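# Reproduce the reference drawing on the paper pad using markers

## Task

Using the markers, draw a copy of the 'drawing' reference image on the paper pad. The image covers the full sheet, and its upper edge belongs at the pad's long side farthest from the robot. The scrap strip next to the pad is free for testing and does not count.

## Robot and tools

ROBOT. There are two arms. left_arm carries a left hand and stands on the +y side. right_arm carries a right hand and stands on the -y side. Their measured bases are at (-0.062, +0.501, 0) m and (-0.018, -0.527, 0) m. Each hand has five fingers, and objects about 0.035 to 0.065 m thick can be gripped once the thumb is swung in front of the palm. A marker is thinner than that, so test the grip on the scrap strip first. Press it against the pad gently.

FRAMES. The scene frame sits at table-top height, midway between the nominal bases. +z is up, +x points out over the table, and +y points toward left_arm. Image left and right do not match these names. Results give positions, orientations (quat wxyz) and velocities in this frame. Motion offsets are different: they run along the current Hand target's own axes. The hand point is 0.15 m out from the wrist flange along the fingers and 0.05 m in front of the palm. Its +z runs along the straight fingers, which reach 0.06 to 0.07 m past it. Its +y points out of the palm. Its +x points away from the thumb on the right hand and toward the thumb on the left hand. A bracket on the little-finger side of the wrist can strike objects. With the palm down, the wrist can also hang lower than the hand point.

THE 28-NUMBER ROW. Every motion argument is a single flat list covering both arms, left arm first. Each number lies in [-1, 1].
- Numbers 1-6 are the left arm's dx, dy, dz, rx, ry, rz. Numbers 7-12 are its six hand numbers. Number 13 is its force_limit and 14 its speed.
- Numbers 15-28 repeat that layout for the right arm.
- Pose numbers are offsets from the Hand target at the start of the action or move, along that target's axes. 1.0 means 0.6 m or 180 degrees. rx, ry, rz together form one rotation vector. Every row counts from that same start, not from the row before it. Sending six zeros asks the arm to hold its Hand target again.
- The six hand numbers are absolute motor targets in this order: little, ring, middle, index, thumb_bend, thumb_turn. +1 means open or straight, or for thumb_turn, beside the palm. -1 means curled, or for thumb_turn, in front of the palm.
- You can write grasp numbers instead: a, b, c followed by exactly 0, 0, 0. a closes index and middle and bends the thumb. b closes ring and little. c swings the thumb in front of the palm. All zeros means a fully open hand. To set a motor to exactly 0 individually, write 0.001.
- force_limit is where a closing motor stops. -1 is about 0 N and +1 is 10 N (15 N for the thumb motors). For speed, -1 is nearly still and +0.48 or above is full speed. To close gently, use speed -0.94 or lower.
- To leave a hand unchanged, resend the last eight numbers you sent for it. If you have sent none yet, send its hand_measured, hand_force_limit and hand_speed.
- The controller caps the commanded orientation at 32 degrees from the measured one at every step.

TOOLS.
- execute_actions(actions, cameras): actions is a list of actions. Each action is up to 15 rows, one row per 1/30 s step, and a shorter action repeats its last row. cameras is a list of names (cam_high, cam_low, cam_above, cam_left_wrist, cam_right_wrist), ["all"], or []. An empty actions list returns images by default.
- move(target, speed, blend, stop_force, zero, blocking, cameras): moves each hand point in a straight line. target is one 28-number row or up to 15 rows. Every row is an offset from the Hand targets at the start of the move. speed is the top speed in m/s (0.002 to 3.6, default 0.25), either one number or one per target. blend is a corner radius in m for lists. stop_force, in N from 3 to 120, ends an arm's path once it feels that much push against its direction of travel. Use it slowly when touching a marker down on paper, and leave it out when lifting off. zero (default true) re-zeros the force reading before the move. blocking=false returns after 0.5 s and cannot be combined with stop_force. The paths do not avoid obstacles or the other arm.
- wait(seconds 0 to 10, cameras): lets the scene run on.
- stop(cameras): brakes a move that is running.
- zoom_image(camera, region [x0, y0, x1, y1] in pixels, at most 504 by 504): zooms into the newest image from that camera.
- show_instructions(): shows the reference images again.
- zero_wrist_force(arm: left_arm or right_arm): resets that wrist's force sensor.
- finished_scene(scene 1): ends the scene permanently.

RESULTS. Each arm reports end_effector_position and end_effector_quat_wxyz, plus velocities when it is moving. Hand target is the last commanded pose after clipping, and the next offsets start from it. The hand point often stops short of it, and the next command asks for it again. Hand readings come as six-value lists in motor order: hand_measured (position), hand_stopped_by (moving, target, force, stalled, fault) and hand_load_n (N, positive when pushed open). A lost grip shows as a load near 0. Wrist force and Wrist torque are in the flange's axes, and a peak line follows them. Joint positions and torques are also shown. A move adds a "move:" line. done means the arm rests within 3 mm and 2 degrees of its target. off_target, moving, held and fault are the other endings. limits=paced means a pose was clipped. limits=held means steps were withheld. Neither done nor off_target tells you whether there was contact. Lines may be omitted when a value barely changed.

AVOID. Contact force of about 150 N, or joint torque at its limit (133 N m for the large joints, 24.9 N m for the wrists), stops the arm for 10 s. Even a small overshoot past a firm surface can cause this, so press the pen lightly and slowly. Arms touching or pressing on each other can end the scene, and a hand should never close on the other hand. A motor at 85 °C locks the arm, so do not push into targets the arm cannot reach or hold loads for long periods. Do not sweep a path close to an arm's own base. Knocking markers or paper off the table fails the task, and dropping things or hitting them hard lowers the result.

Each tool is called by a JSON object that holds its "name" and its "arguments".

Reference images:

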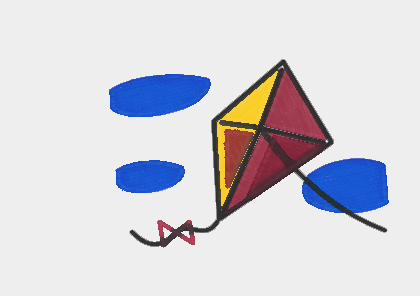

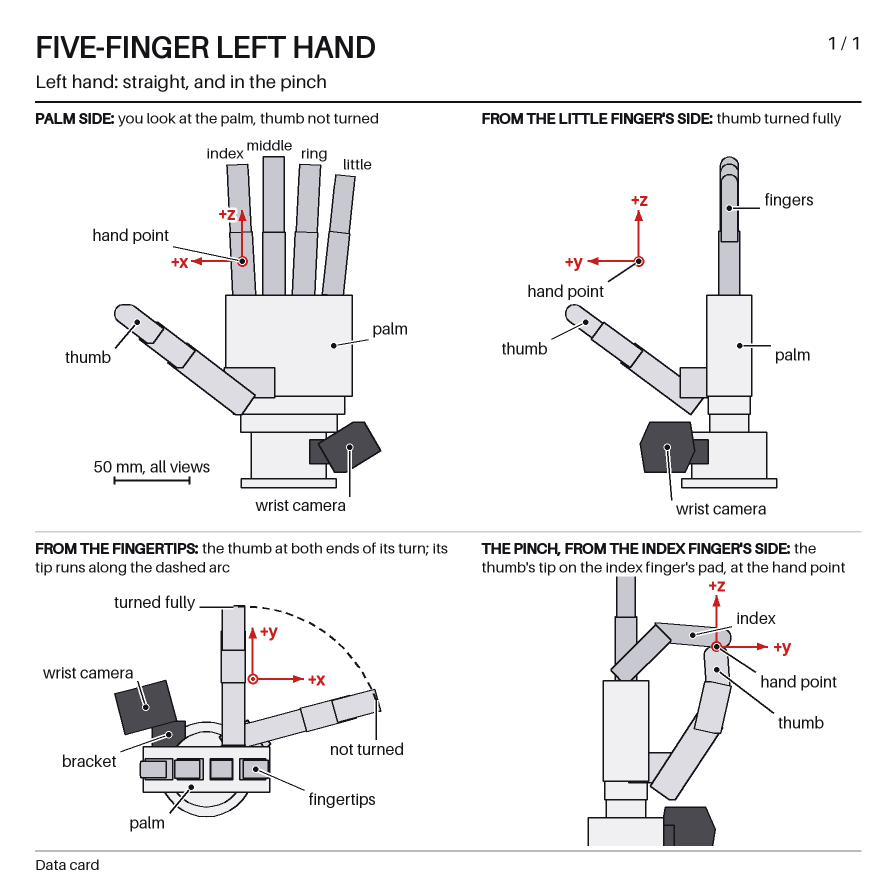

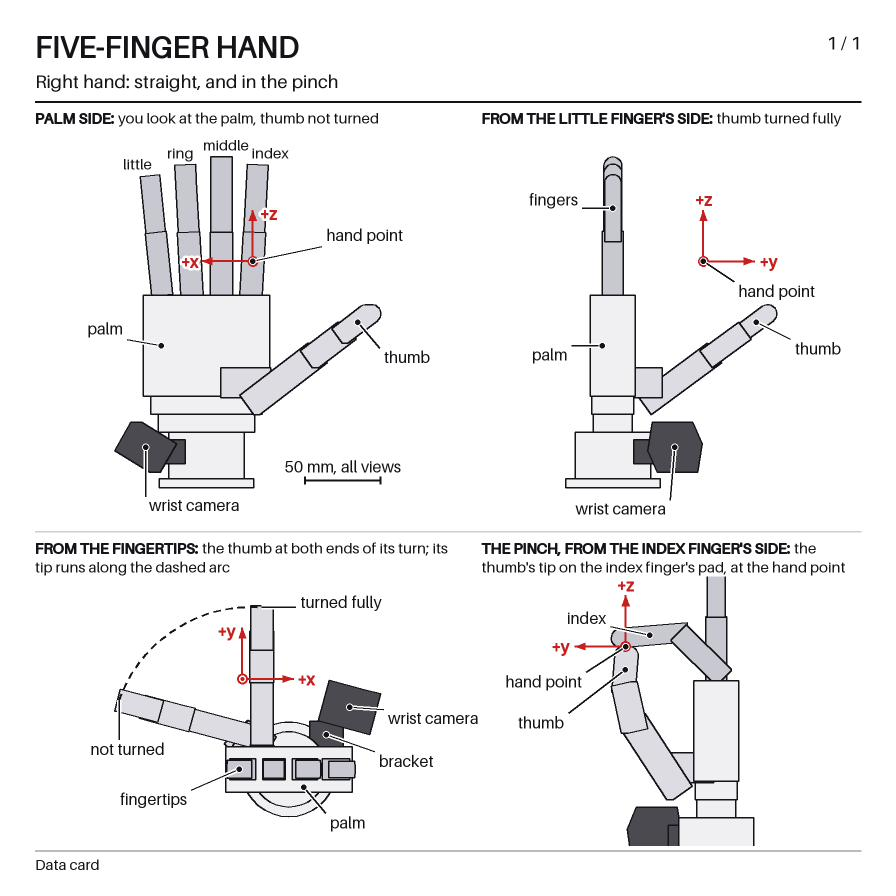

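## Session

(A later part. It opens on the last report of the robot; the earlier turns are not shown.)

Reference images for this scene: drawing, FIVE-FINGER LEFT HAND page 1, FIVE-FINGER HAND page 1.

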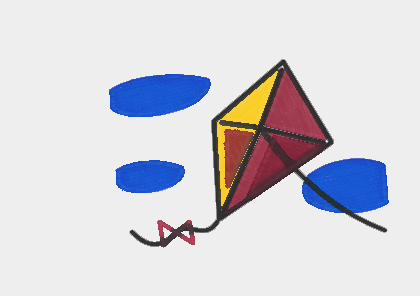

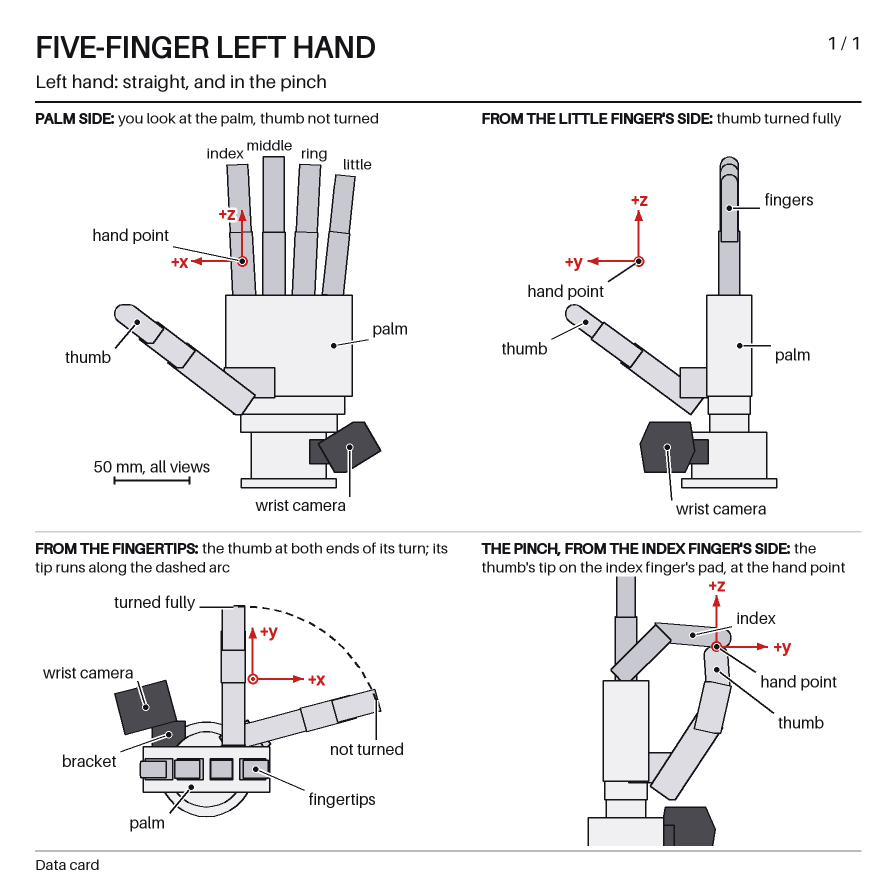

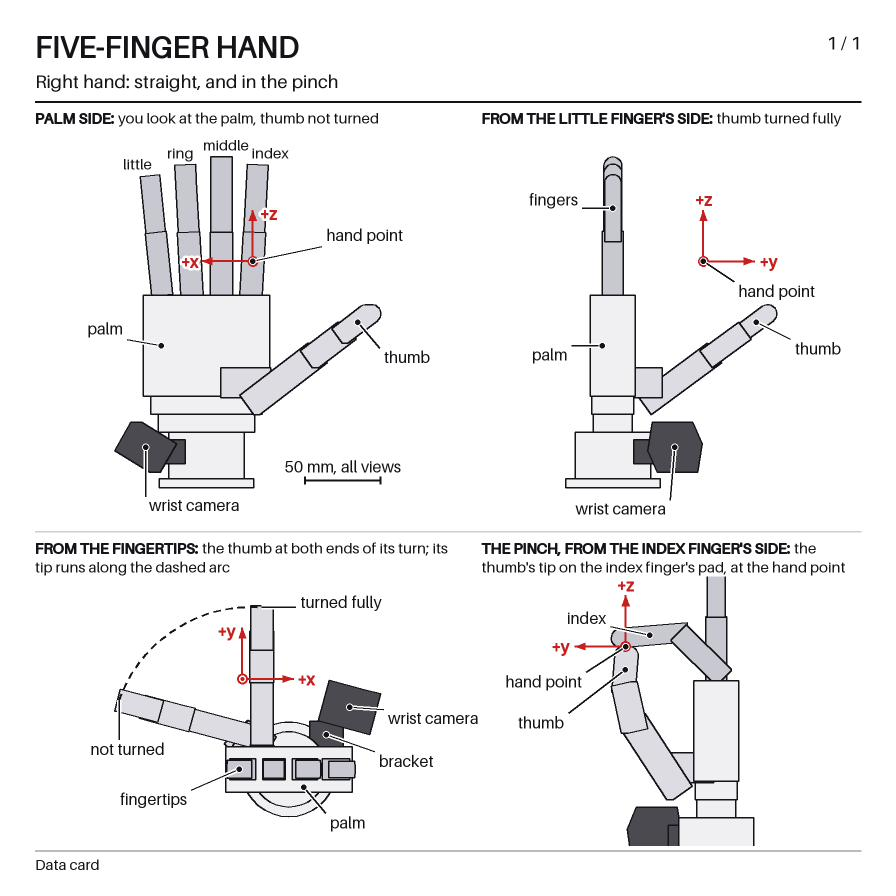

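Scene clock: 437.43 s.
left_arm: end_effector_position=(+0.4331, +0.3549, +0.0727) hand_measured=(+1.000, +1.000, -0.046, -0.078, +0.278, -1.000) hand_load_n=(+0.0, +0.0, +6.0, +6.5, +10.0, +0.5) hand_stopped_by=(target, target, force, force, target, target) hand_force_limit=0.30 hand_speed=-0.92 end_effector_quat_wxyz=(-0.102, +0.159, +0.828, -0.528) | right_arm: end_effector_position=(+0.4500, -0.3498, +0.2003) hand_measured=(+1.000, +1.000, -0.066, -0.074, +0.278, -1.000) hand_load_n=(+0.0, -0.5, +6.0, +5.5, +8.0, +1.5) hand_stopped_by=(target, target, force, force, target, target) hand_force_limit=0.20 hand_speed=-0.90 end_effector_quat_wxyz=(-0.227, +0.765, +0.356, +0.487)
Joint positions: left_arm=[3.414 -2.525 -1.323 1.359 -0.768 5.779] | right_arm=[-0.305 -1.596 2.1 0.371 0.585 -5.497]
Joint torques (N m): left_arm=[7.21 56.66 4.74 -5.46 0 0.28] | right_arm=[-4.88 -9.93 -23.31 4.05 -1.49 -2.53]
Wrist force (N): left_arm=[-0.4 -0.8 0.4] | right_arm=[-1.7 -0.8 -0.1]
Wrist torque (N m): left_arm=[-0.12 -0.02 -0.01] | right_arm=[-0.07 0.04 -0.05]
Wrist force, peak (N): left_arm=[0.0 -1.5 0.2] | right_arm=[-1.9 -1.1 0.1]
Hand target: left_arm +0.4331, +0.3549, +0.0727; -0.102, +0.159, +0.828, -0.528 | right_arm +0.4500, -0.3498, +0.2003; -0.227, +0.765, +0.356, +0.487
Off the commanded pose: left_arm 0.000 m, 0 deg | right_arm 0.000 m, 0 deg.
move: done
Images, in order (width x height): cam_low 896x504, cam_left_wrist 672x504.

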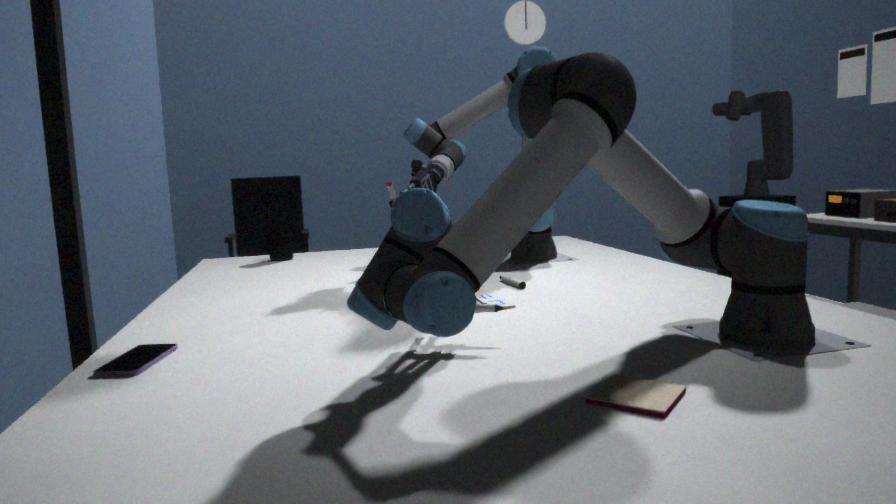

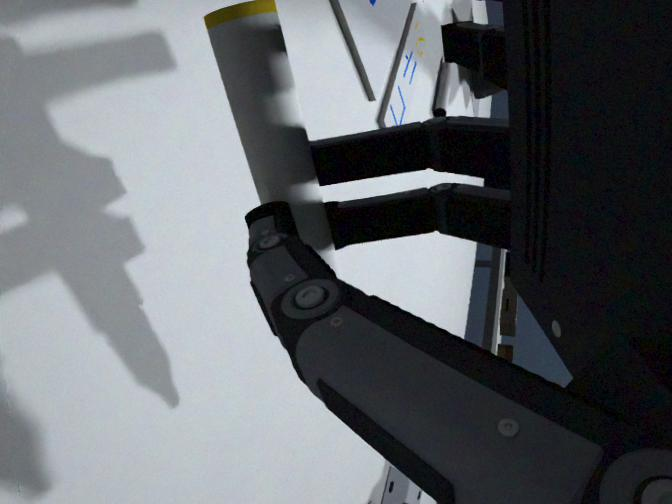

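{"name": "move", "arguments": {"target": [[0,-0.151,-0.0704,0,0,0,1,1,-0.5,-0.45,0.275,-1,0.3,-0.92,0,0,0,0,0,0,1,1,-0.5,-0.45,0.275,-1,0.2,-0.9],[-0.1372,-0.3015,-0.092,0,-0.5115,-0.2385,1,1,-0.5,-0.45,0.275,-1,0.3,-0.92,0,0,0,0,0,0,1,1,-0.5,-0.45,0.275,-1,0.2,-0.9]], "speed": 0.3, "blend": 0.02, "cameras": ["cam_low"]}}

Scene clock: 441.97 s.
left_arm: end_effector_position=(+0.4999, +0.2999, +0.2600) hand_measured=(+1.000, +1.000, -0.046, -0.078, +0.278, -1.000) hand_load_n=(+0.0, +0.0, +6.0, +7.0, +10.0, +0.5) hand_stopped_by=(target, target, force, force, target, target) hand_force_limit=0.30 hand_speed=-0.92 end_effector_quat_wxyz=(+0.344, -0.541, +0.647, -0.412) | right_arm: end_effector_position=(+0.4500, -0.3498, +0.2003) hand_measured=(+1.000, +1.000, -0.066, -0.074, +0.278, -1.000) hand_load_n=(-0.5, +0.0, +6.5, +5.0, +7.5, +1.5) hand_stopped_by=(target, target, force, force, target, target) hand_force_limit=0.20 hand_speed=-0.90 end_effector_quat_wxyz=(-0.227, +0.765, +0.356, +0.487)
Joint positions: left_arm=[3.136 -1.637 -1.7 2.894 -1.413 3.215] | right_arm=[-0.305 -1.596 2.1 0.371 0.585 -5.497]
Joint torques (N m): left_arm=[-9.75 13.92 25.18 -2.63 -2.35 -1.46] | right_arm=[-4.08 -9.8 -24.03 3.93 -1.41 -2.41]
Wrist force (N): left_arm=[-0.5 -0.9 0.2] | right_arm=[-1.8 -0.9 0.0]
Wrist torque (N m): left_arm=[-0.13 0.02 0.03] | right_arm=[-0.09 0.06 -0.06]
Wrist force, peak (N): left_arm=[-0.2 -1.9 0.1] | right_arm=[-2.0 -1.0 0.1]
Hand target: left_arm +0.4999, +0.2999, +0.2600; +0.344, -0.541, +0.647, -0.412 | right_arm +0.4500, -0.3498, +0.2003; -0.227, +0.765, +0.356, +0.487
Off the commanded pose: left_arm 0.000 m, 0 deg | right_arm 0.000 m, 0 deg.
move: done
Images, in order (width x height): cam_low 896x504.

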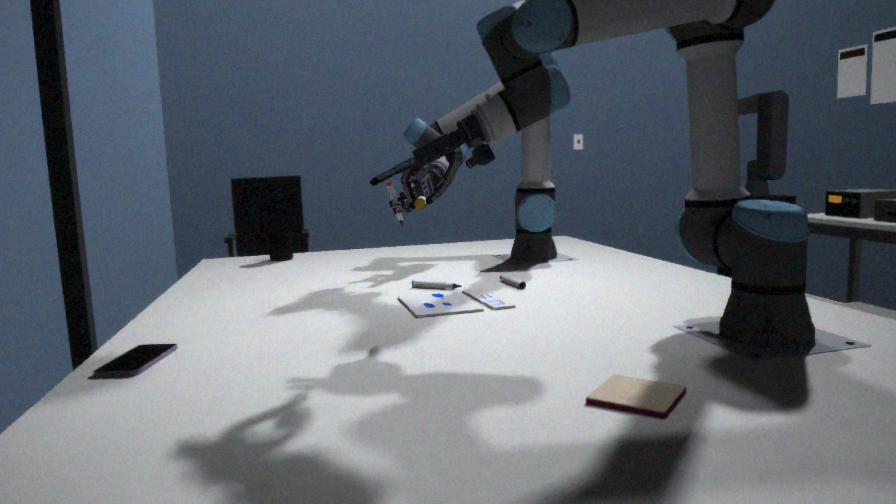

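{"name": "move", "arguments": {"target": [0.6078,0.2340,-0.1073,0.1649,0.1649,0.5748,1,1,-0.5,-0.45,0.275,-1,0.3,-0.92,0,0,0,0,0,0,1,1,-0.5,-0.45,0.275,-1,0.2,-0.9], "speed": 0.35, "cameras": ["cam_low","cam_above","cam_left_wrist"]}}

Scene clock: 446.77 s.
left_arm: end_effector_position=(+0.3196, -0.0382, +0.1603) hand_measured=(+1.000, +1.000, -0.046, -0.078, +0.278, -1.000) hand_load_n=(+0.0, +0.0, +6.0, +7.0, +10.0, +0.5) hand_stopped_by=(target, target, force, force, target, target) hand_force_limit=0.30 hand_speed=-0.92 end_effector_quat_wxyz=(+0.486, +0.358, +0.764, -0.229) | right_arm: end_effector_position=(+0.4500, -0.3498, +0.2003) hand_measured=(+1.000, +1.000, -0.066, -0.074, +0.278, -1.000) hand_load_n=(+0.0, +0.0, +6.5, +5.0, +7.5, +1.5) hand_stopped_by=(target, target, force, force, target, target) hand_force_limit=0.20 hand_speed=-0.90 end_effector_quat_wxyz=(-0.227, +0.765, +0.356, +0.487)
Joint positions: left_arm=[2.314 -1.89 -1.734 3.187 -1.523 4.733] | right_arm=[-0.305 -1.596 2.1 0.371 0.585 -5.497]
Joint torques (N m): left_arm=[-10.4 23.25 23.93 -2.35 -2.66 1.51] | right_arm=[-4.23 -9.2 -23.09 4.05 -1.43 -2.43]
Wrist force (N): left_arm=[-1.2 -0.9 -0.2] | right_arm=[-1.9 -0.9 -0.1]
Wrist torque (N m): left_arm=[-0.20 0.08 -0.14] | right_arm=[-0.09 0.06 -0.07]
Wrist force, peak (N): left_arm=[-1.4 -1.4 0.1] | right_arm=[-2.1 -1.0 0.1]
Hand target: left_arm +0.3196, -0.0383, +0.1602; +0.486, +0.358, +0.764, -0.229 | right_arm +0.4500, -0.3498, +0.2003; -0.227, +0.765, +0.356, +0.487
Off the commanded pose: left_arm 0.000 m, 0 deg | right_arm 0.000 m, 0 deg.
move: done
Images, in order (width x height): cam_low 896x504, cam_above 896x504, cam_left_wrist 672x504.

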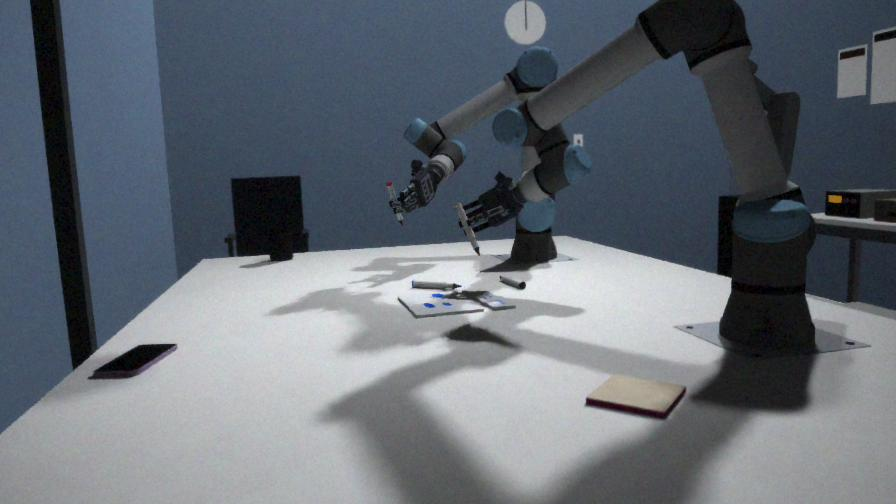

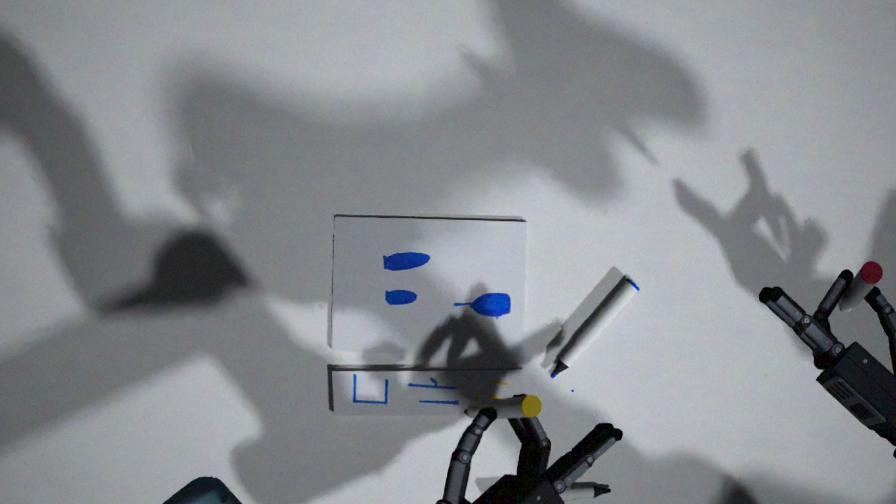

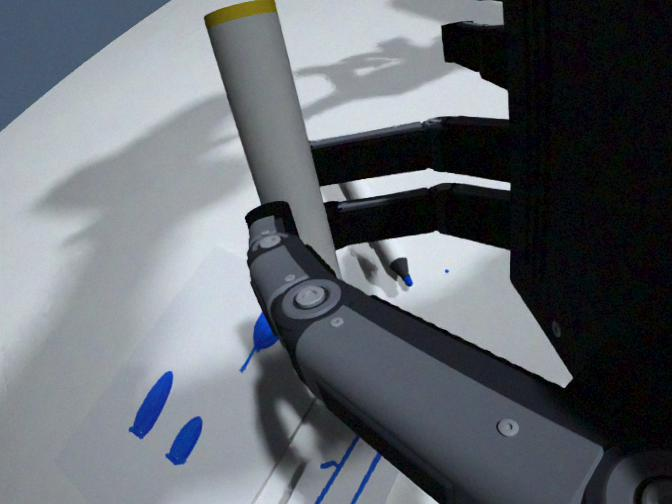

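{"name": "move", "arguments": {"target": [0.1454,0,0.0677,0,0,0,1,1,-0.5,-0.45,0.275,-1,0.3,-0.92,0,0,0,0,0,0,1,1,-0.5,-0.45,0.275,-1,0.2,-0.9], "speed": 0.12, "cameras": ["cam_low"]}}

{"name": "move", "arguments": {"target": [0.0144,0,0.0067,0,0,0,1,1,-0.5,-0.45,0.275,-1,0.3,-0.92,0,0,0,0,0,0,1,1,-0.5,-0.45,0.275,-1,0.2,-0.9], "speed": 0.004, "stop_force": 3, "cameras": ["cam_low"]}}

Scene clock: 448.83 s.
left_arm: end_effector_position=(+0.3195, -0.0383, +0.0641) hand_measured=(+1.000, +1.000, -0.046, -0.078, +0.278, -1.000) hand_load_n=(+0.0, +0.0, +17.5, +0.0, +13.0, -5.5) hand_stopped_by=(target, target, force, force, target, target) hand_force_limit=0.30 hand_speed=-0.92 end_effector_quat_wxyz=(+0.486, +0.358, +0.764, -0.229) | right_arm: end_effector_position=(+0.4500, -0.3498, +0.2003) hand_measured=(+1.000, +1.000, -0.066, -0.074, +0.278, -1.000) hand_load_n=(+0.0, +0.0, +6.5, +5.5, +7.5, +1.5) hand_stopped_by=(target, target, force, force, target, target) hand_force_limit=0.20 hand_speed=-0.90 end_effector_quat_wxyz=(-0.227, +0.765, +0.356, +0.487)
Joint positions: left_arm=[2.314 -2.02 -1.836 3.42 -1.523 4.733] | right_arm=[-0.305 -1.596 2.1 0.371 0.585 -5.497]
Joint torques (N m): left_arm=[-11.28 19.61 1.86 1.08 -2.36 -0.49] | right_arm=[-4.15 -9.59 -23.29 4.26 -1.59 -2.43]
Wrist force (N): left_arm=[-9.9 -0.4 -1.7] | right_arm=[-1.8 -0.9 -0.1]
Wrist torque (N m): left_arm=[-0.18 0.14 0.04] | right_arm=[-0.10 0.06 -0.06]
Wrist force, peak (N): left_arm=[-10.5 -0.1 -1.9] | right_arm=[-2.1 -0.9 0.2]
Hand target: left_arm +0.3195, -0.0383, +0.0640; +0.486, +0.358, +0.764, -0.229 | right_arm +0.4500, -0.3498, +0.2003; -0.227, +0.765, +0.356, +0.487
Off the commanded pose: left_arm 0.000 m, 0 deg | right_arm 0.000 m, 0 deg.
move: done
Images, in order (width x height): cam_low 896x504.

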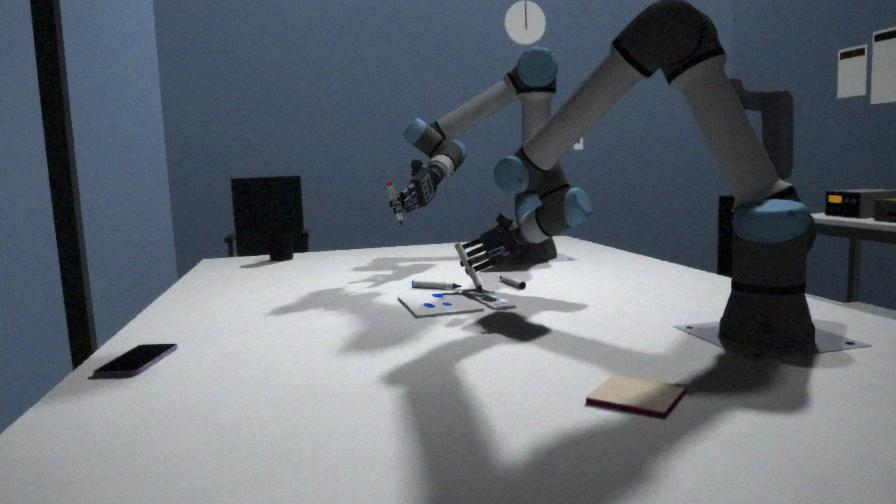

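Scene clock: 452.30 s.
left_arm: end_effector_position=(+0.3195, -0.0383, +0.0552) hand_measured=(+1.000, +1.000, -0.046, -0.078, +0.280, -1.000) hand_load_n=(+0.0, +0.0, +23.5, +0.0, +18.5, -8.5) hand_stopped_by=(target, target, force, force, target, target) hand_force_limit=0.30 hand_speed=-0.92 end_effector_quat_wxyz=(+0.486, +0.358, +0.764, -0.229) | right_arm: end_effector_position=(+0.4500, -0.3498, +0.2003) hand_measured=(+1.000, +1.000, -0.066, -0.074, +0.278, -1.000) hand_load_n=(+0.0, +0.5, +6.5, +5.0, +7.5, +1.5) hand_stopped_by=(target, target, force, force, target, target) hand_force_limit=0.20 hand_speed=-0.90 end_effector_quat_wxyz=(-0.227, +0.765, +0.356, +0.487)
Joint positions: left_arm=[2.314 -2.035 -1.843 3.441 -1.523 4.733] | right_arm=[-0.305 -1.596 2.1 0.371 0.585 -5.497]
Joint torques (N m): left_arm=[-11.22 36.26 15.19 -5.37 -2.02 -0.06] | right_arm=[-4.66 -9.44 -22.62 4.1 -1.52 -2.37]
Wrist force (N): left_arm=[-12.9 0.3 -2.2] | right_arm=[-1.9 -1.0 0.0]
Wrist torque (N m): left_arm=[-0.17 0.25 0.06] | right_arm=[-0.11 0.07 -0.07]
Wrist force, peak (N): left_arm=[-13.5 0.1 -2.3] | right_arm=[-1.9 -1.0 0.3]
Hand target: left_arm +0.3195, -0.0383, +0.0552; +0.486, +0.358, +0.764, -0.229 (not the last commanded pose) | right_arm +0.4500, -0.3498, +0.2003; -0.227, +0.765, +0.356, +0.487
Off the commanded pose: left_arm 0.001 m, 0 deg | right_arm 0.000 m, 0 deg.
move: contact (left_arm)
Images, in order (width x height): cam_low 896x504.

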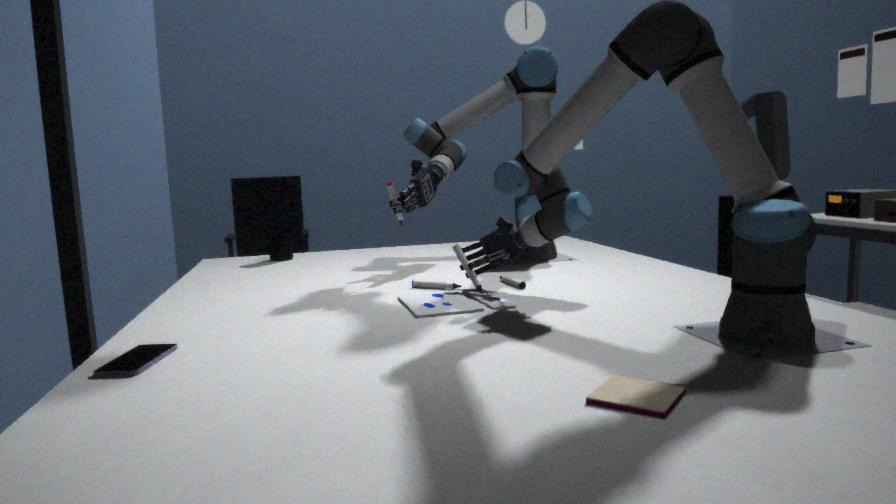

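{"name": "move", "arguments": {"target": [-0.1512,0,-0.0704,0,0,0,1,1,-0.5,-0.45,0.275,-1,0.3,-0.92,0,0,0,0,0,0,1,1,-0.5,-0.45,0.275,-1,0.2,-0.9], "speed": 0.06, "cameras": ["cam_low","cam_left_wrist"]}}

Scene clock: 454.70 s.
left_arm: end_effector_position=(+0.3196, -0.0383, +0.1552) hand_measured=(+1.000, +1.000, -0.046, -0.078, +0.278, -1.000) hand_load_n=(+0.0, +0.0, +10.0, +5.5, +11.0, +4.5) hand_stopped_by=(target, target, force, force, target, target) hand_force_limit=0.30 hand_speed=-0.92 end_effector_quat_wxyz=(+0.486, +0.358, +0.764, -0.229) | right_arm: end_effector_position=(+0.4500, -0.3498, +0.2003) hand_measured=(+1.000, +1.000, -0.066, -0.074, +0.278, -1.000) hand_load_n=(+0.0, +0.0, +6.0, +5.5, +7.5, +1.5) hand_stopped_by=(target, target, force, force, target, target) hand_force_limit=0.20 hand_speed=-0.90 end_effector_quat_wxyz=(-0.227, +0.765, +0.356, +0.487)
Joint positions: left_arm=[2.314 -1.895 -1.74 3.199 -1.523 4.733] | right_arm=[-0.305 -1.596 2.1 0.371 0.585 -5.497]
Joint torques (N m): left_arm=[11.53 41.58 25.28 -2.53 2.15 1.11] | right_arm=[-4.64 -9.58 -23.92 4.06 -1.46 -2.52]
Wrist force (N): left_arm=[-1.1 -0.9 -0.3] | right_arm=[-1.7 -0.9 0.0]
Wrist torque (N m): left_arm=[-0.17 0.05 -0.13] | right_arm=[-0.10 0.03 -0.05]
Wrist force, peak (N): left_arm=[-12.8 0.1 -2.3] | right_arm=[-1.9 -1.1 -0.1]
Hand target: left_arm +0.3196, -0.0383, +0.1553; +0.486, +0.358, +0.764, -0.229 | right_arm +0.4500, -0.3498, +0.2003; -0.227, +0.765, +0.356, +0.487
Off the commanded pose: left_arm 0.000 m, 0 deg | right_arm 0.000 m, 0 deg.
move: done
Images, in order (width x height): cam_low 896x504, cam_left_wrist 672x504.

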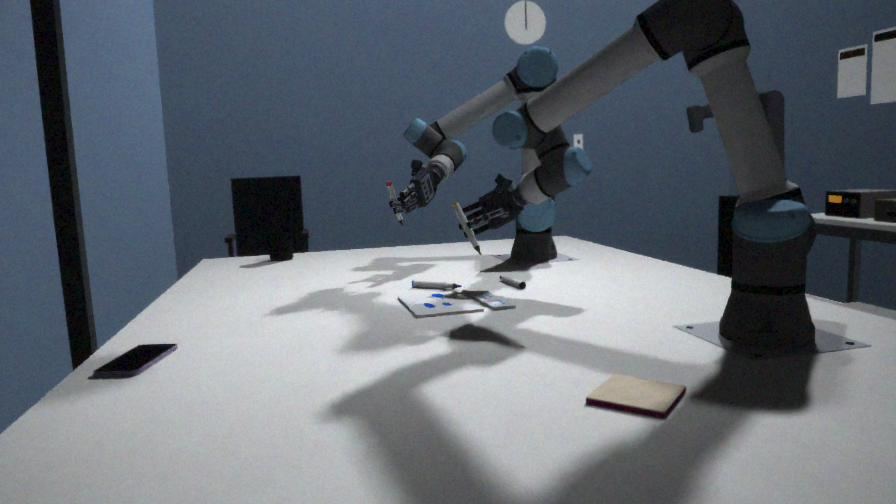

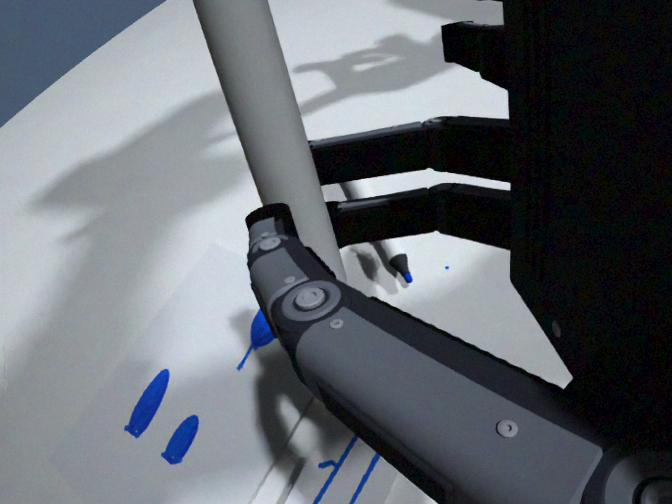

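{"name": "move", "arguments": {"target": [0.1351,-0.0041,0.0687,0,0,0,1,1,-0.5,-0.45,0.275,-1,0.3,-0.92,0,0,0,0,0,0,1,1,-0.5,-0.45,0.275,-1,0.2,-0.9], "speed": 0.12, "cameras": ["cam_low"]}}

Scene clock: 456.63 s.
left_arm: end_effector_position=(+0.3196, -0.0423, +0.0644) hand_measured=(+1.000, +1.000, -0.046, -0.078, +0.278, -1.000) hand_load_n=(+0.0, +0.0, +10.0, +5.5, +10.5, +4.5) hand_stopped_by=(target, target, force, force, target, target) hand_force_limit=0.30 hand_speed=-0.92 end_effector_quat_wxyz=(+0.486, +0.358, +0.764, -0.229) | right_arm: end_effector_position=(+0.4500, -0.3498, +0.2003) hand_measured=(+1.000, +1.000, -0.066, -0.074, +0.278, -1.000) hand_load_n=(+0.0, +0.0, +6.0, +5.5, +7.5, +1.5) hand_stopped_by=(target, target, force, force, target, target) hand_force_limit=0.20 hand_speed=-0.90 end_effector_quat_wxyz=(-0.227, +0.765, +0.356, +0.487)
Joint positions: left_arm=[2.308 -2.027 -1.825 3.415 -1.529 4.731] | right_arm=[-0.305 -1.596 2.1 0.371 0.585 -5.497]
Joint torques (N m): left_arm=[-10.13 23.84 6.97 3.72 -2.61 -1.32] | right_arm=[-4.25 -9.5 -23.33 4.13 -1.61 -2.59]
Wrist force (N): left_arm=[-1.3 -0.9 -0.3] | right_arm=[-1.7 -0.6 0.0]
Wrist torque (N m): left_arm=[-0.17 0.10 -0.02] | right_arm=[-0.05 0.03 -0.05]
Wrist force, peak (N): left_arm=[-2.1 -0.9 -0.7] | right_arm=[-2.0 -1.0 0.0]
Hand target: left_arm +0.3196, -0.0423, +0.0644; +0.486, +0.358, +0.764, -0.229 | right_arm +0.4500, -0.3498, +0.2003; -0.227, +0.765, +0.356, +0.487
Off the commanded pose: left_arm 0.000 m, 0 deg | right_arm 0.000 m, 0 deg.
move: done
Images, in order (width x height): cam_low 896x504.

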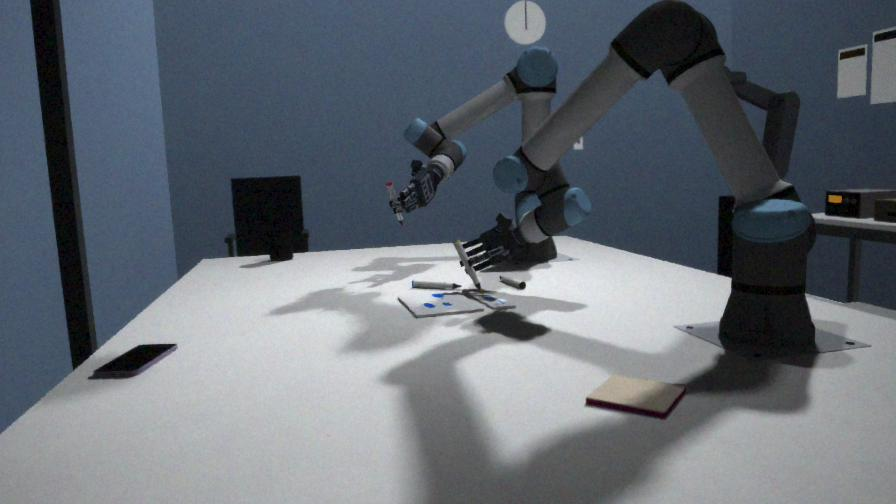

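{"name": "move", "arguments": {"target": [0.0121,0,0.0056,0,0,0,1,1,-0.5,-0.45,0.275,-1,0.3,-0.92,0,0,0,0,0,0,1,1,-0.5,-0.45,0.275,-1,0.2,-0.9], "speed": 0.003, "stop_force": 3}}

Scene clock: 458.97 s.
left_arm: end_effector_position=(+0.3196, -0.0423, +0.0599) hand_measured=(+1.000, +1.000, -0.046, -0.078, +0.278, -1.000) hand_load_n=(+0.0, +0.0, +11.0, +4.0, +11.5, +1.5) hand_stopped_by=(target, target, force, force, target, target) hand_force_limit=0.30 hand_speed=-0.92 end_effector_quat_wxyz=(+0.486, +0.358, +0.764, -0.229) | right_arm: end_effector_position=(+0.4500, -0.3498, +0.2003) hand_measured=(+1.000, +1.000, -0.066, -0.074, +0.278, -1.000) hand_load_n=(+0.0, +0.0, +6.5, +5.5, +8.0, +1.5) hand_stopped_by=(target, target, force, force, target, target) hand_force_limit=0.20 hand_speed=-0.90 end_effector_quat_wxyz=(-0.227, +0.765, +0.356, +0.487)
Joint positions: left_arm=[2.308 -2.034 -1.828 3.425 -1.529 4.731] | right_arm=[-0.305 -1.596 2.1 0.371 0.585 -5.497]
Joint torques (N m): left_arm=[-10.29 41.34 16.88 -3.49 -2.45 -1.31] | right_arm=[-3.94 -9.29 -23.35 3.93 -1.55 -2.46]
Wrist force (N): left_arm=[-4.7 -0.9 -0.7] | right_arm=[-1.7 -0.8 0.0]
Wrist torque (N m): left_arm=[-0.20 0.13 0.01] | right_arm=[-0.08 0.03 -0.05]
Wrist force, peak (N): left_arm=[-4.8 -0.8 -0.6] | right_arm=[-1.9 -1.0 0.2]
Hand target: left_arm +0.3196, -0.0423, +0.0600; +0.486, +0.358, +0.764, -0.229 (not the last commanded pose) | right_arm +0.4500, -0.3498, +0.2003; -0.227, +0.765, +0.356, +0.487
Off the commanded pose: left_arm 0.003 m, 0 deg | right_arm 0.000 m, 0 deg.
move: contact (left_arm)

{"name": "move", "arguments": {"target": [[-0.0009,0,-0.0004,0,0,0,1,1,-0.5,-0.45,0.275,-1,0.3,-0.92,0,0,0,0,0,0,1,1,-0.5,-0.45,0.275,-1,0.2,-0.9],[-0.0042,-0.0061,0.0068,0,0,0,1,1,-0.5,-0.45,0.275,-1,0.3,-0.92,0,0,0,0,0,0,1,1,-0.5,-0.45,0.275,-1,0.2,-0.9],[-0.0008,-0.0167,-0.0006,0,0,0,1,1,-0.5,-0.45,0.275,-1,0.3,-0.92,0,0,0,0,0,0,1,1,-0.5,-0.45,0.275,-1,0.2,-0.9],[-0.0310,-0.0167,-0.0147,0,0,0,1,1,-0.5,-0.45,0.275,-1,0.3,-0.92,0,0,0,0,0,0,1,1,-0.5,-0.45,0.275,-1,0.2,-0.9],[-0.0206,0.0847,-0.1558,0,0,0,1,1,-0.5,-0.45,0.275,-1,0.3,-0.92,0,0,0,0,0,0,1,1,-0.5,-0.45,0.275,-1,0.2,-0.9]], "speed": [0.03,0.03,0.03,0.06,0.15], "cameras": ["cam_above","cam_left_wrist"]}}

Scene clock: 463.10 s.
left_arm: end_effector_position=(+0.3080, +0.0513, +0.1106) hand_measured=(+1.000, +1.000, -0.046, -0.078, +0.278, -1.000) hand_load_n=(+0.0, +0.0, +9.0, +6.0, +11.0, +3.5) hand_stopped_by=(target, target, force, force, target, target) hand_force_limit=0.30 hand_speed=-0.92 end_effector_quat_wxyz=(+0.486, +0.358, +0.764, -0.229) | right_arm: end_effector_position=(+0.4500, -0.3498, +0.2003) hand_measured=(+1.000, +1.000, -0.066, -0.074, +0.278, -1.000) hand_load_n=(+0.0, +0.0, +6.5, +5.5, +7.5, +1.0) hand_stopped_by=(target, target, force, force, target, target) hand_force_limit=0.20 hand_speed=-0.90 end_effector_quat_wxyz=(-0.227, +0.765, +0.356, +0.487)
Joint positions: left_arm=[2.46 -1.773 -2.042 3.371 -1.391 4.796] | right_arm=[-0.305 -1.596 2.1 0.371 0.585 -5.497]
Joint torques (N m): left_arm=[10.23 35.17 7 -2.55 2.24 1.32] | right_arm=[-4.22 -9.05 -23.68 4.01 -1.59 -2.48]
Wrist force (N): left_arm=[-0.9 -1.1 -0.6] | right_arm=[-1.8 -1.0 0.2]
Wrist torque (N m): left_arm=[-0.18 0.05 -0.11] | right_arm=[-0.12 0.05 -0.06]
Wrist force, peak (N): left_arm=[-4.8 -0.7 -0.9] | right_arm=[-1.9 -1.2 -0.1]
Hand target: left_arm +0.3080, +0.0514, +0.1106; +0.486, +0.358, +0.764, -0.229 | right_arm +0.4500, -0.3498, +0.2003; -0.227, +0.765, +0.356, +0.487
Off the commanded pose: left_arm 0.000 m, 0 deg | right_arm 0.000 m, 0 deg.
move: done
Images, in order (width x height): cam_above 896x504, cam_left_wrist 672x504.

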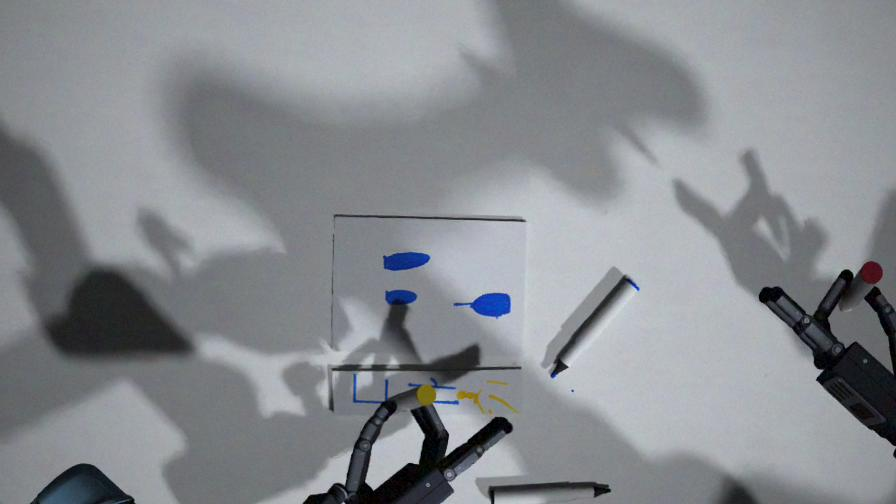

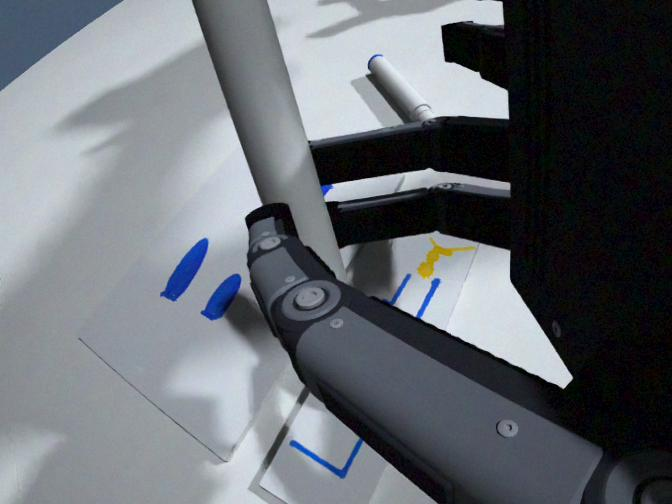

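{"name": "zoom_image", "arguments": {"camera": "cam_above", "region": [400, 360, 540, 430]}}

Scaled by 3.600 from the camera's 896x504 image, which has a finer 1280x720 frame.

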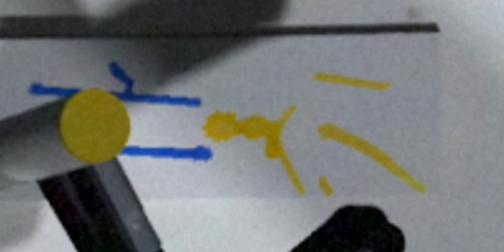

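{"name": "zoom_image", "arguments": {"camera": "cam_above", "region": [445, 375, 505, 415]}}

Scaled by 8.400 from the camera's 896x504 image, which has a finer 1280x720 frame.

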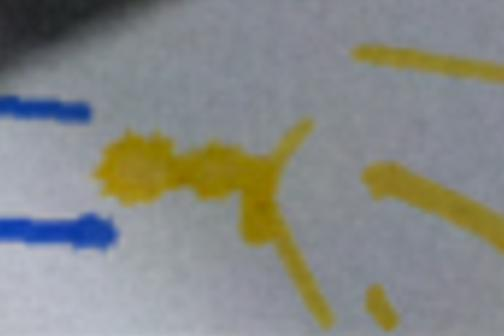

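{"name": "move", "arguments": {"target": [-0.0764,0.1368,0.2651,0,0,0,1,1,-0.5,-0.45,0.275,-1,0.3,-0.92,0,0,0,0,0,0,1,1,-0.5,-0.45,0.275,-1,0.2,-0.9], "speed": 0.2}}

Scene clock: 469.03 s.
left_arm: end_effector_position=(+0.4755, -0.0221, +0.0848) hand_measured=(+1.000, +1.000, -0.046, -0.078, +0.278, -1.000) hand_load_n=(+0.0, +0.0, +8.5, +5.5, +10.5, +3.5) hand_stopped_by=(target, target, force, force, target, target) hand_force_limit=0.30 hand_speed=-0.92 end_effector_quat_wxyz=(+0.486, +0.358, +0.764, -0.229) | right_arm: end_effector_position=(+0.4500, -0.3498, +0.2003) hand_measured=(+1.000, +1.000, -0.066, -0.074, +0.278, -1.000) hand_load_n=(+0.0, +0.0, +6.5, +5.0, +7.5, +1.5) hand_stopped_by=(target, target, force, force, target, target) hand_force_limit=0.20 hand_speed=-0.90 end_effector_quat_wxyz=(-0.227, +0.765, +0.356, +0.487)
Joint positions: left_arm=[2.553 -2.14 -1.573 3.26 -1.308 4.837] | right_arm=[-0.305 -1.596 2.1 0.371 0.585 -5.497]
Joint torques (N m): left_arm=[10.39 32.64 25.57 -2.8 2.46 1.42] | right_arm=[-3.53 -9.76 -22.51 4.12 -1.55 -2.69]
Wrist force (N): left_arm=[-1.2 -0.6 -0.5] | right_arm=[-1.9 -0.8 -0.1]
Wrist torque (N m): left_arm=[-0.13 0.04 -0.13] | right_arm=[-0.07 0.07 -0.07]
Wrist force, peak (N): left_arm=[-0.6 -1.4 -1.5] | right_arm=[-2.0 -1.0 -0.1]
Hand target: left_arm +0.4756, -0.0221, +0.0848; +0.486, +0.358, +0.764, -0.229 | right_arm +0.4500, -0.3498, +0.2003; -0.227, +0.765, +0.356, +0.487
Off the commanded pose: left_arm 0.000 m, 0 deg | right_arm 0.000 m, 0 deg.
move: done

{"name": "move", "arguments": {"target": [[0.0340,0.0010,0.0150,0,0,0,1,1,-0.5,-0.45,0.275,-1,0.3,-0.92,0,0,0,0,0,0,1,1,-0.5,-0.45,0.275,-1,0.2,-0.9],[0.0391,0.0007,0.0119,0,0,0,1,1,-0.5,-0.45,0.275,-1,0.3,-0.92,0,0,0,0,0,0,1,1,-0.5,-0.45,0.275,-1,0.2,-0.9],[0.0636,-0.0023,-0.0406,0,0,0,1,1,-0.5,-0.45,0.275,-1,0.3,-0.92,0,0,0,0,0,0,1,1,-0.5,-0.45,0.275,-1,0.2,-0.9],[0.0538,-0.0264,-0.0195,0,0,0,1,1,-0.5,-0.45,0.275,-1,0.3,-0.92,0,0,0,0,0,0,1,1,-0.5,-0.45,0.275,-1,0.2,-0.9],[0.0370,0.0010,0.0164,0,0,0,1,1,-0.5,-0.45,0.275,-1,0.3,-0.92,0,0,0,0,0,0,1,1,-0.5,-0.45,0.275,-1,0.2,-0.9],[0.0414,-0.0026,0.0070,0,0,0,1,1,-0.5,-0.45,0.275,-1,0.3,-0.92,0,0,0,0,0,0,1,1,-0.5,-0.45,0.275,-1,0.2,-0.9],[0.0608,-0.0050,-0.0345,0,0,0,1,1,-0.5,-0.45,0.275,-1,0.3,-0.92,0,0,0,0,0,0,1,1,-0.5,-0.45,0.275,-1,0.2,-0.9],[0.0536,-0.0225,-0.0192,0,0,0,1,1,-0.5,-0.45,0.275,-1,0.3,-0.92,0,0,0,0,0,0,1,1,-0.5,-0.45,0.275,-1,0.2,-0.9],[0.0414,-0.0026,0.0070,0,0,0,1,1,-0.5,-0.45,0.275,-1,0.3,-0.92,0,0,0,0,0,0,1,1,-0.5,-0.45,0.275,-1,0.2,-0.9],[0.0036,-0.0026,-0.0106,0,0,0,1,1,-0.5,-0.45,0.275,-1,0.3,-0.92,0,0,0,0,0,0,1,1,-0.5,-0.45,0.275,-1,0.2,-0.9]], "speed": [0.06,0.03,0.045,0.045,0.045,0.04,0.045,0.045,0.045,0.06], "blend": [0.001,0.0005,0.0005,0.0005,0.0005,0.0005,0.0005,0.0005,0.0005,0], "cameras": ["cam_above","cam_left_wrist"]}}

Scene clock: 476.00 s.
left_arm: end_effector_position=(+0.4701, -0.0179, +0.0855) hand_measured=(+1.000, +1.000, -0.046, -0.078, +0.278, -1.000) hand_load_n=(+0.0, +0.0, +9.0, +6.0, +11.0, +3.5) hand_stopped_by=(target, target, force, force, target, target) hand_force_limit=0.30 hand_speed=-0.92 end_effector_quat_wxyz=(+0.486, +0.358, +0.764, -0.229) | right_arm: end_effector_position=(+0.4500, -0.3498, +0.2003) hand_measured=(+1.000, +1.000, -0.066, -0.074, +0.278, -1.000) hand_load_n=(+0.0, +0.0, +6.0, +5.0, +7.5, +1.5) hand_stopped_by=(target, target, force, force, target, target) hand_force_limit=0.20 hand_speed=-0.90 end_effector_quat_wxyz=(-0.227, +0.765, +0.356, +0.487)
Joint positions: left_arm=[2.554 -2.126 -1.595 3.268 -1.307 4.838] | right_arm=[-0.305 -1.596 2.1 0.371 0.585 -5.497]
Joint torques (N m): left_arm=[11.47 48.69 23.08 -2.8 2.24 1.45] | right_arm=[-2.87 -9.43 -23.54 4.19 -1.52 -2.63]
Wrist force (N): left_arm=[-1.1 -0.9 -0.6] | right_arm=[-1.7 -0.9 0.0]
Wrist torque (N m): left_arm=[-0.15 0.02 -0.12] | right_arm=[-0.09 0.05 -0.06]
Wrist force, peak (N): left_arm=[-3.4 -1.1 -0.3] | right_arm=[-2.0 -1.1 0.2]
Hand target: left_arm +0.4701, -0.0179, +0.0856; +0.486, +0.358, +0.764, -0.229 | right_arm +0.4500, -0.3498, +0.2003; -0.227, +0.765, +0.356, +0.487
Off the commanded pose: left_arm 0.000 m, 0 deg | right_arm 0.000 m, 0 deg.
move: done
Images, in order (width x height): cam_above 896x504, cam_left_wrist 672x504.

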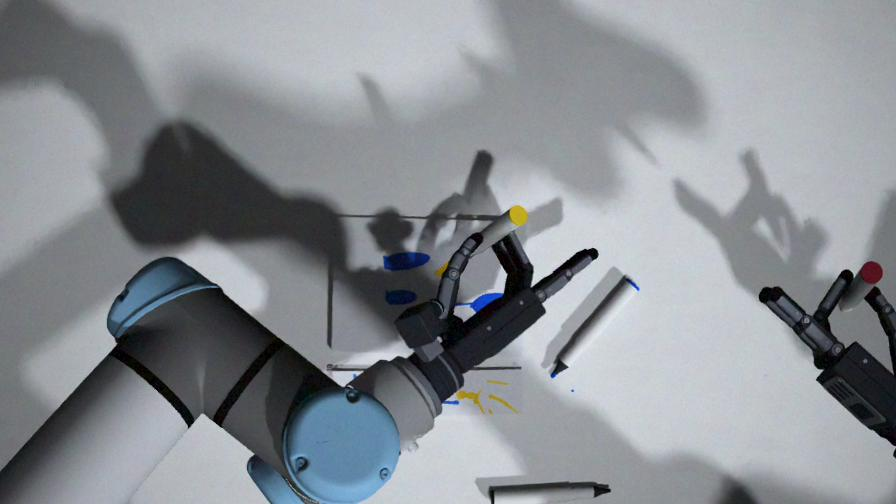

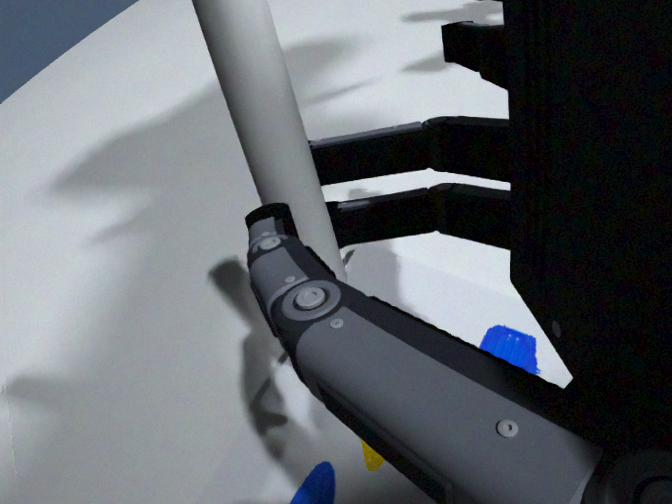

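{"name": "move", "arguments": {"target": [0.0753,0.2992,-0.3601,0,0,0,1,1,-0.5,-0.45,0.275,-1,0.3,-0.92,0,0,0,0,0,0,1,1,-0.5,-0.45,0.275,-1,0.2,-0.9], "speed": 0.3, "cameras": ["cam_above"]}}

{"name": "zoom_image", "arguments": {"camera": "cam_above", "region": [325, 205, 535, 355]}}

Scene clock: 478.20 s.
left_arm: end_effector_position=(+0.4710, +0.2621, +0.1358) hand_measured=(+1.000, +1.000, -0.046, -0.078, +0.278, -1.000) hand_load_n=(+0.5, +0.0, +9.0, +6.0, +11.0, +3.5) hand_stopped_by=(target, target, force, force, target, target) hand_force_limit=0.30 hand_speed=-0.92 end_effector_quat_wxyz=(+0.486, +0.358, +0.764, -0.229) | right_arm: end_effector_position=(+0.4500, -0.3498, +0.2003) hand_measured=(+1.000, +1.000, -0.066, -0.074, +0.278, -1.000) hand_load_n=(+0.0, +0.0, +6.0, +5.5, +7.5, +1.5) hand_stopped_by=(target, target, force, force, target, target) hand_force_limit=0.20 hand_speed=-0.90 end_effector_quat_wxyz=(-0.227, +0.765, +0.356, +0.487)
Joint positions: left_arm=[3.2 -1.779 -1.991 3.102 -0.751 5.234] | right_arm=[-0.305 -1.596 2.1 0.371 0.585 -5.497]
Joint torques (N m): left_arm=[11.79 15.31 21.21 -3.74 3.06 1.45] | right_arm=[-2.87 -8.81 -22.76 4.18 -1.5 -2.54]
Wrist force (N): left_arm=[-1.2 -0.8 -0.4] | right_arm=[-1.7 -0.7 0.1]
Wrist torque (N m): left_arm=[-0.10 0.06 -0.14] | right_arm=[-0.06 0.03 -0.05]
Wrist force, peak (N): left_arm=[-1.5 -2.0 0.7] | right_arm=[-2.0 -0.9 -0.2]
Hand target: left_arm +0.4710, +0.2621, +0.1357; +0.486, +0.358, +0.764, -0.229 | right_arm +0.4500, -0.3498, +0.2003; -0.227, +0.765, +0.356, +0.487
Off the commanded pose: left_arm 0.000 m, 0 deg | right_arm 0.000 m, 0 deg.
move: done
Images, in order (width x height): cam_above 896x504.

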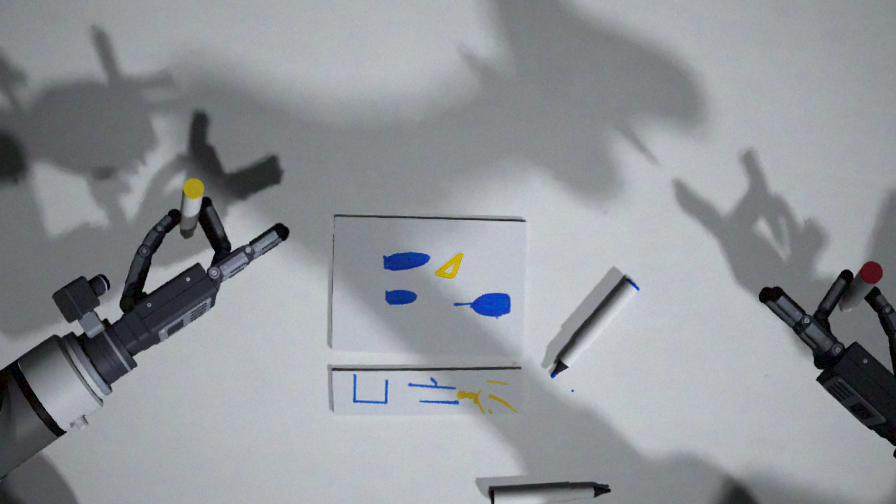

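Scaled by 2.400 from the camera's 896x504 image, which has a finer 1280x720 frame.

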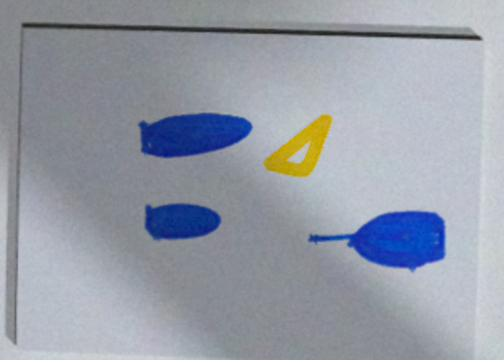

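{"name": "zoom_image", "arguments": {"camera": "cam_above", "region": [425, 240, 485, 290]}}

Scaled by 8.400 from the camera's 896x504 image, which has a finer 1280x720 frame.

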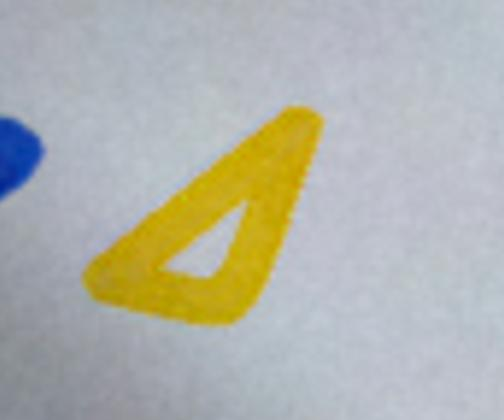

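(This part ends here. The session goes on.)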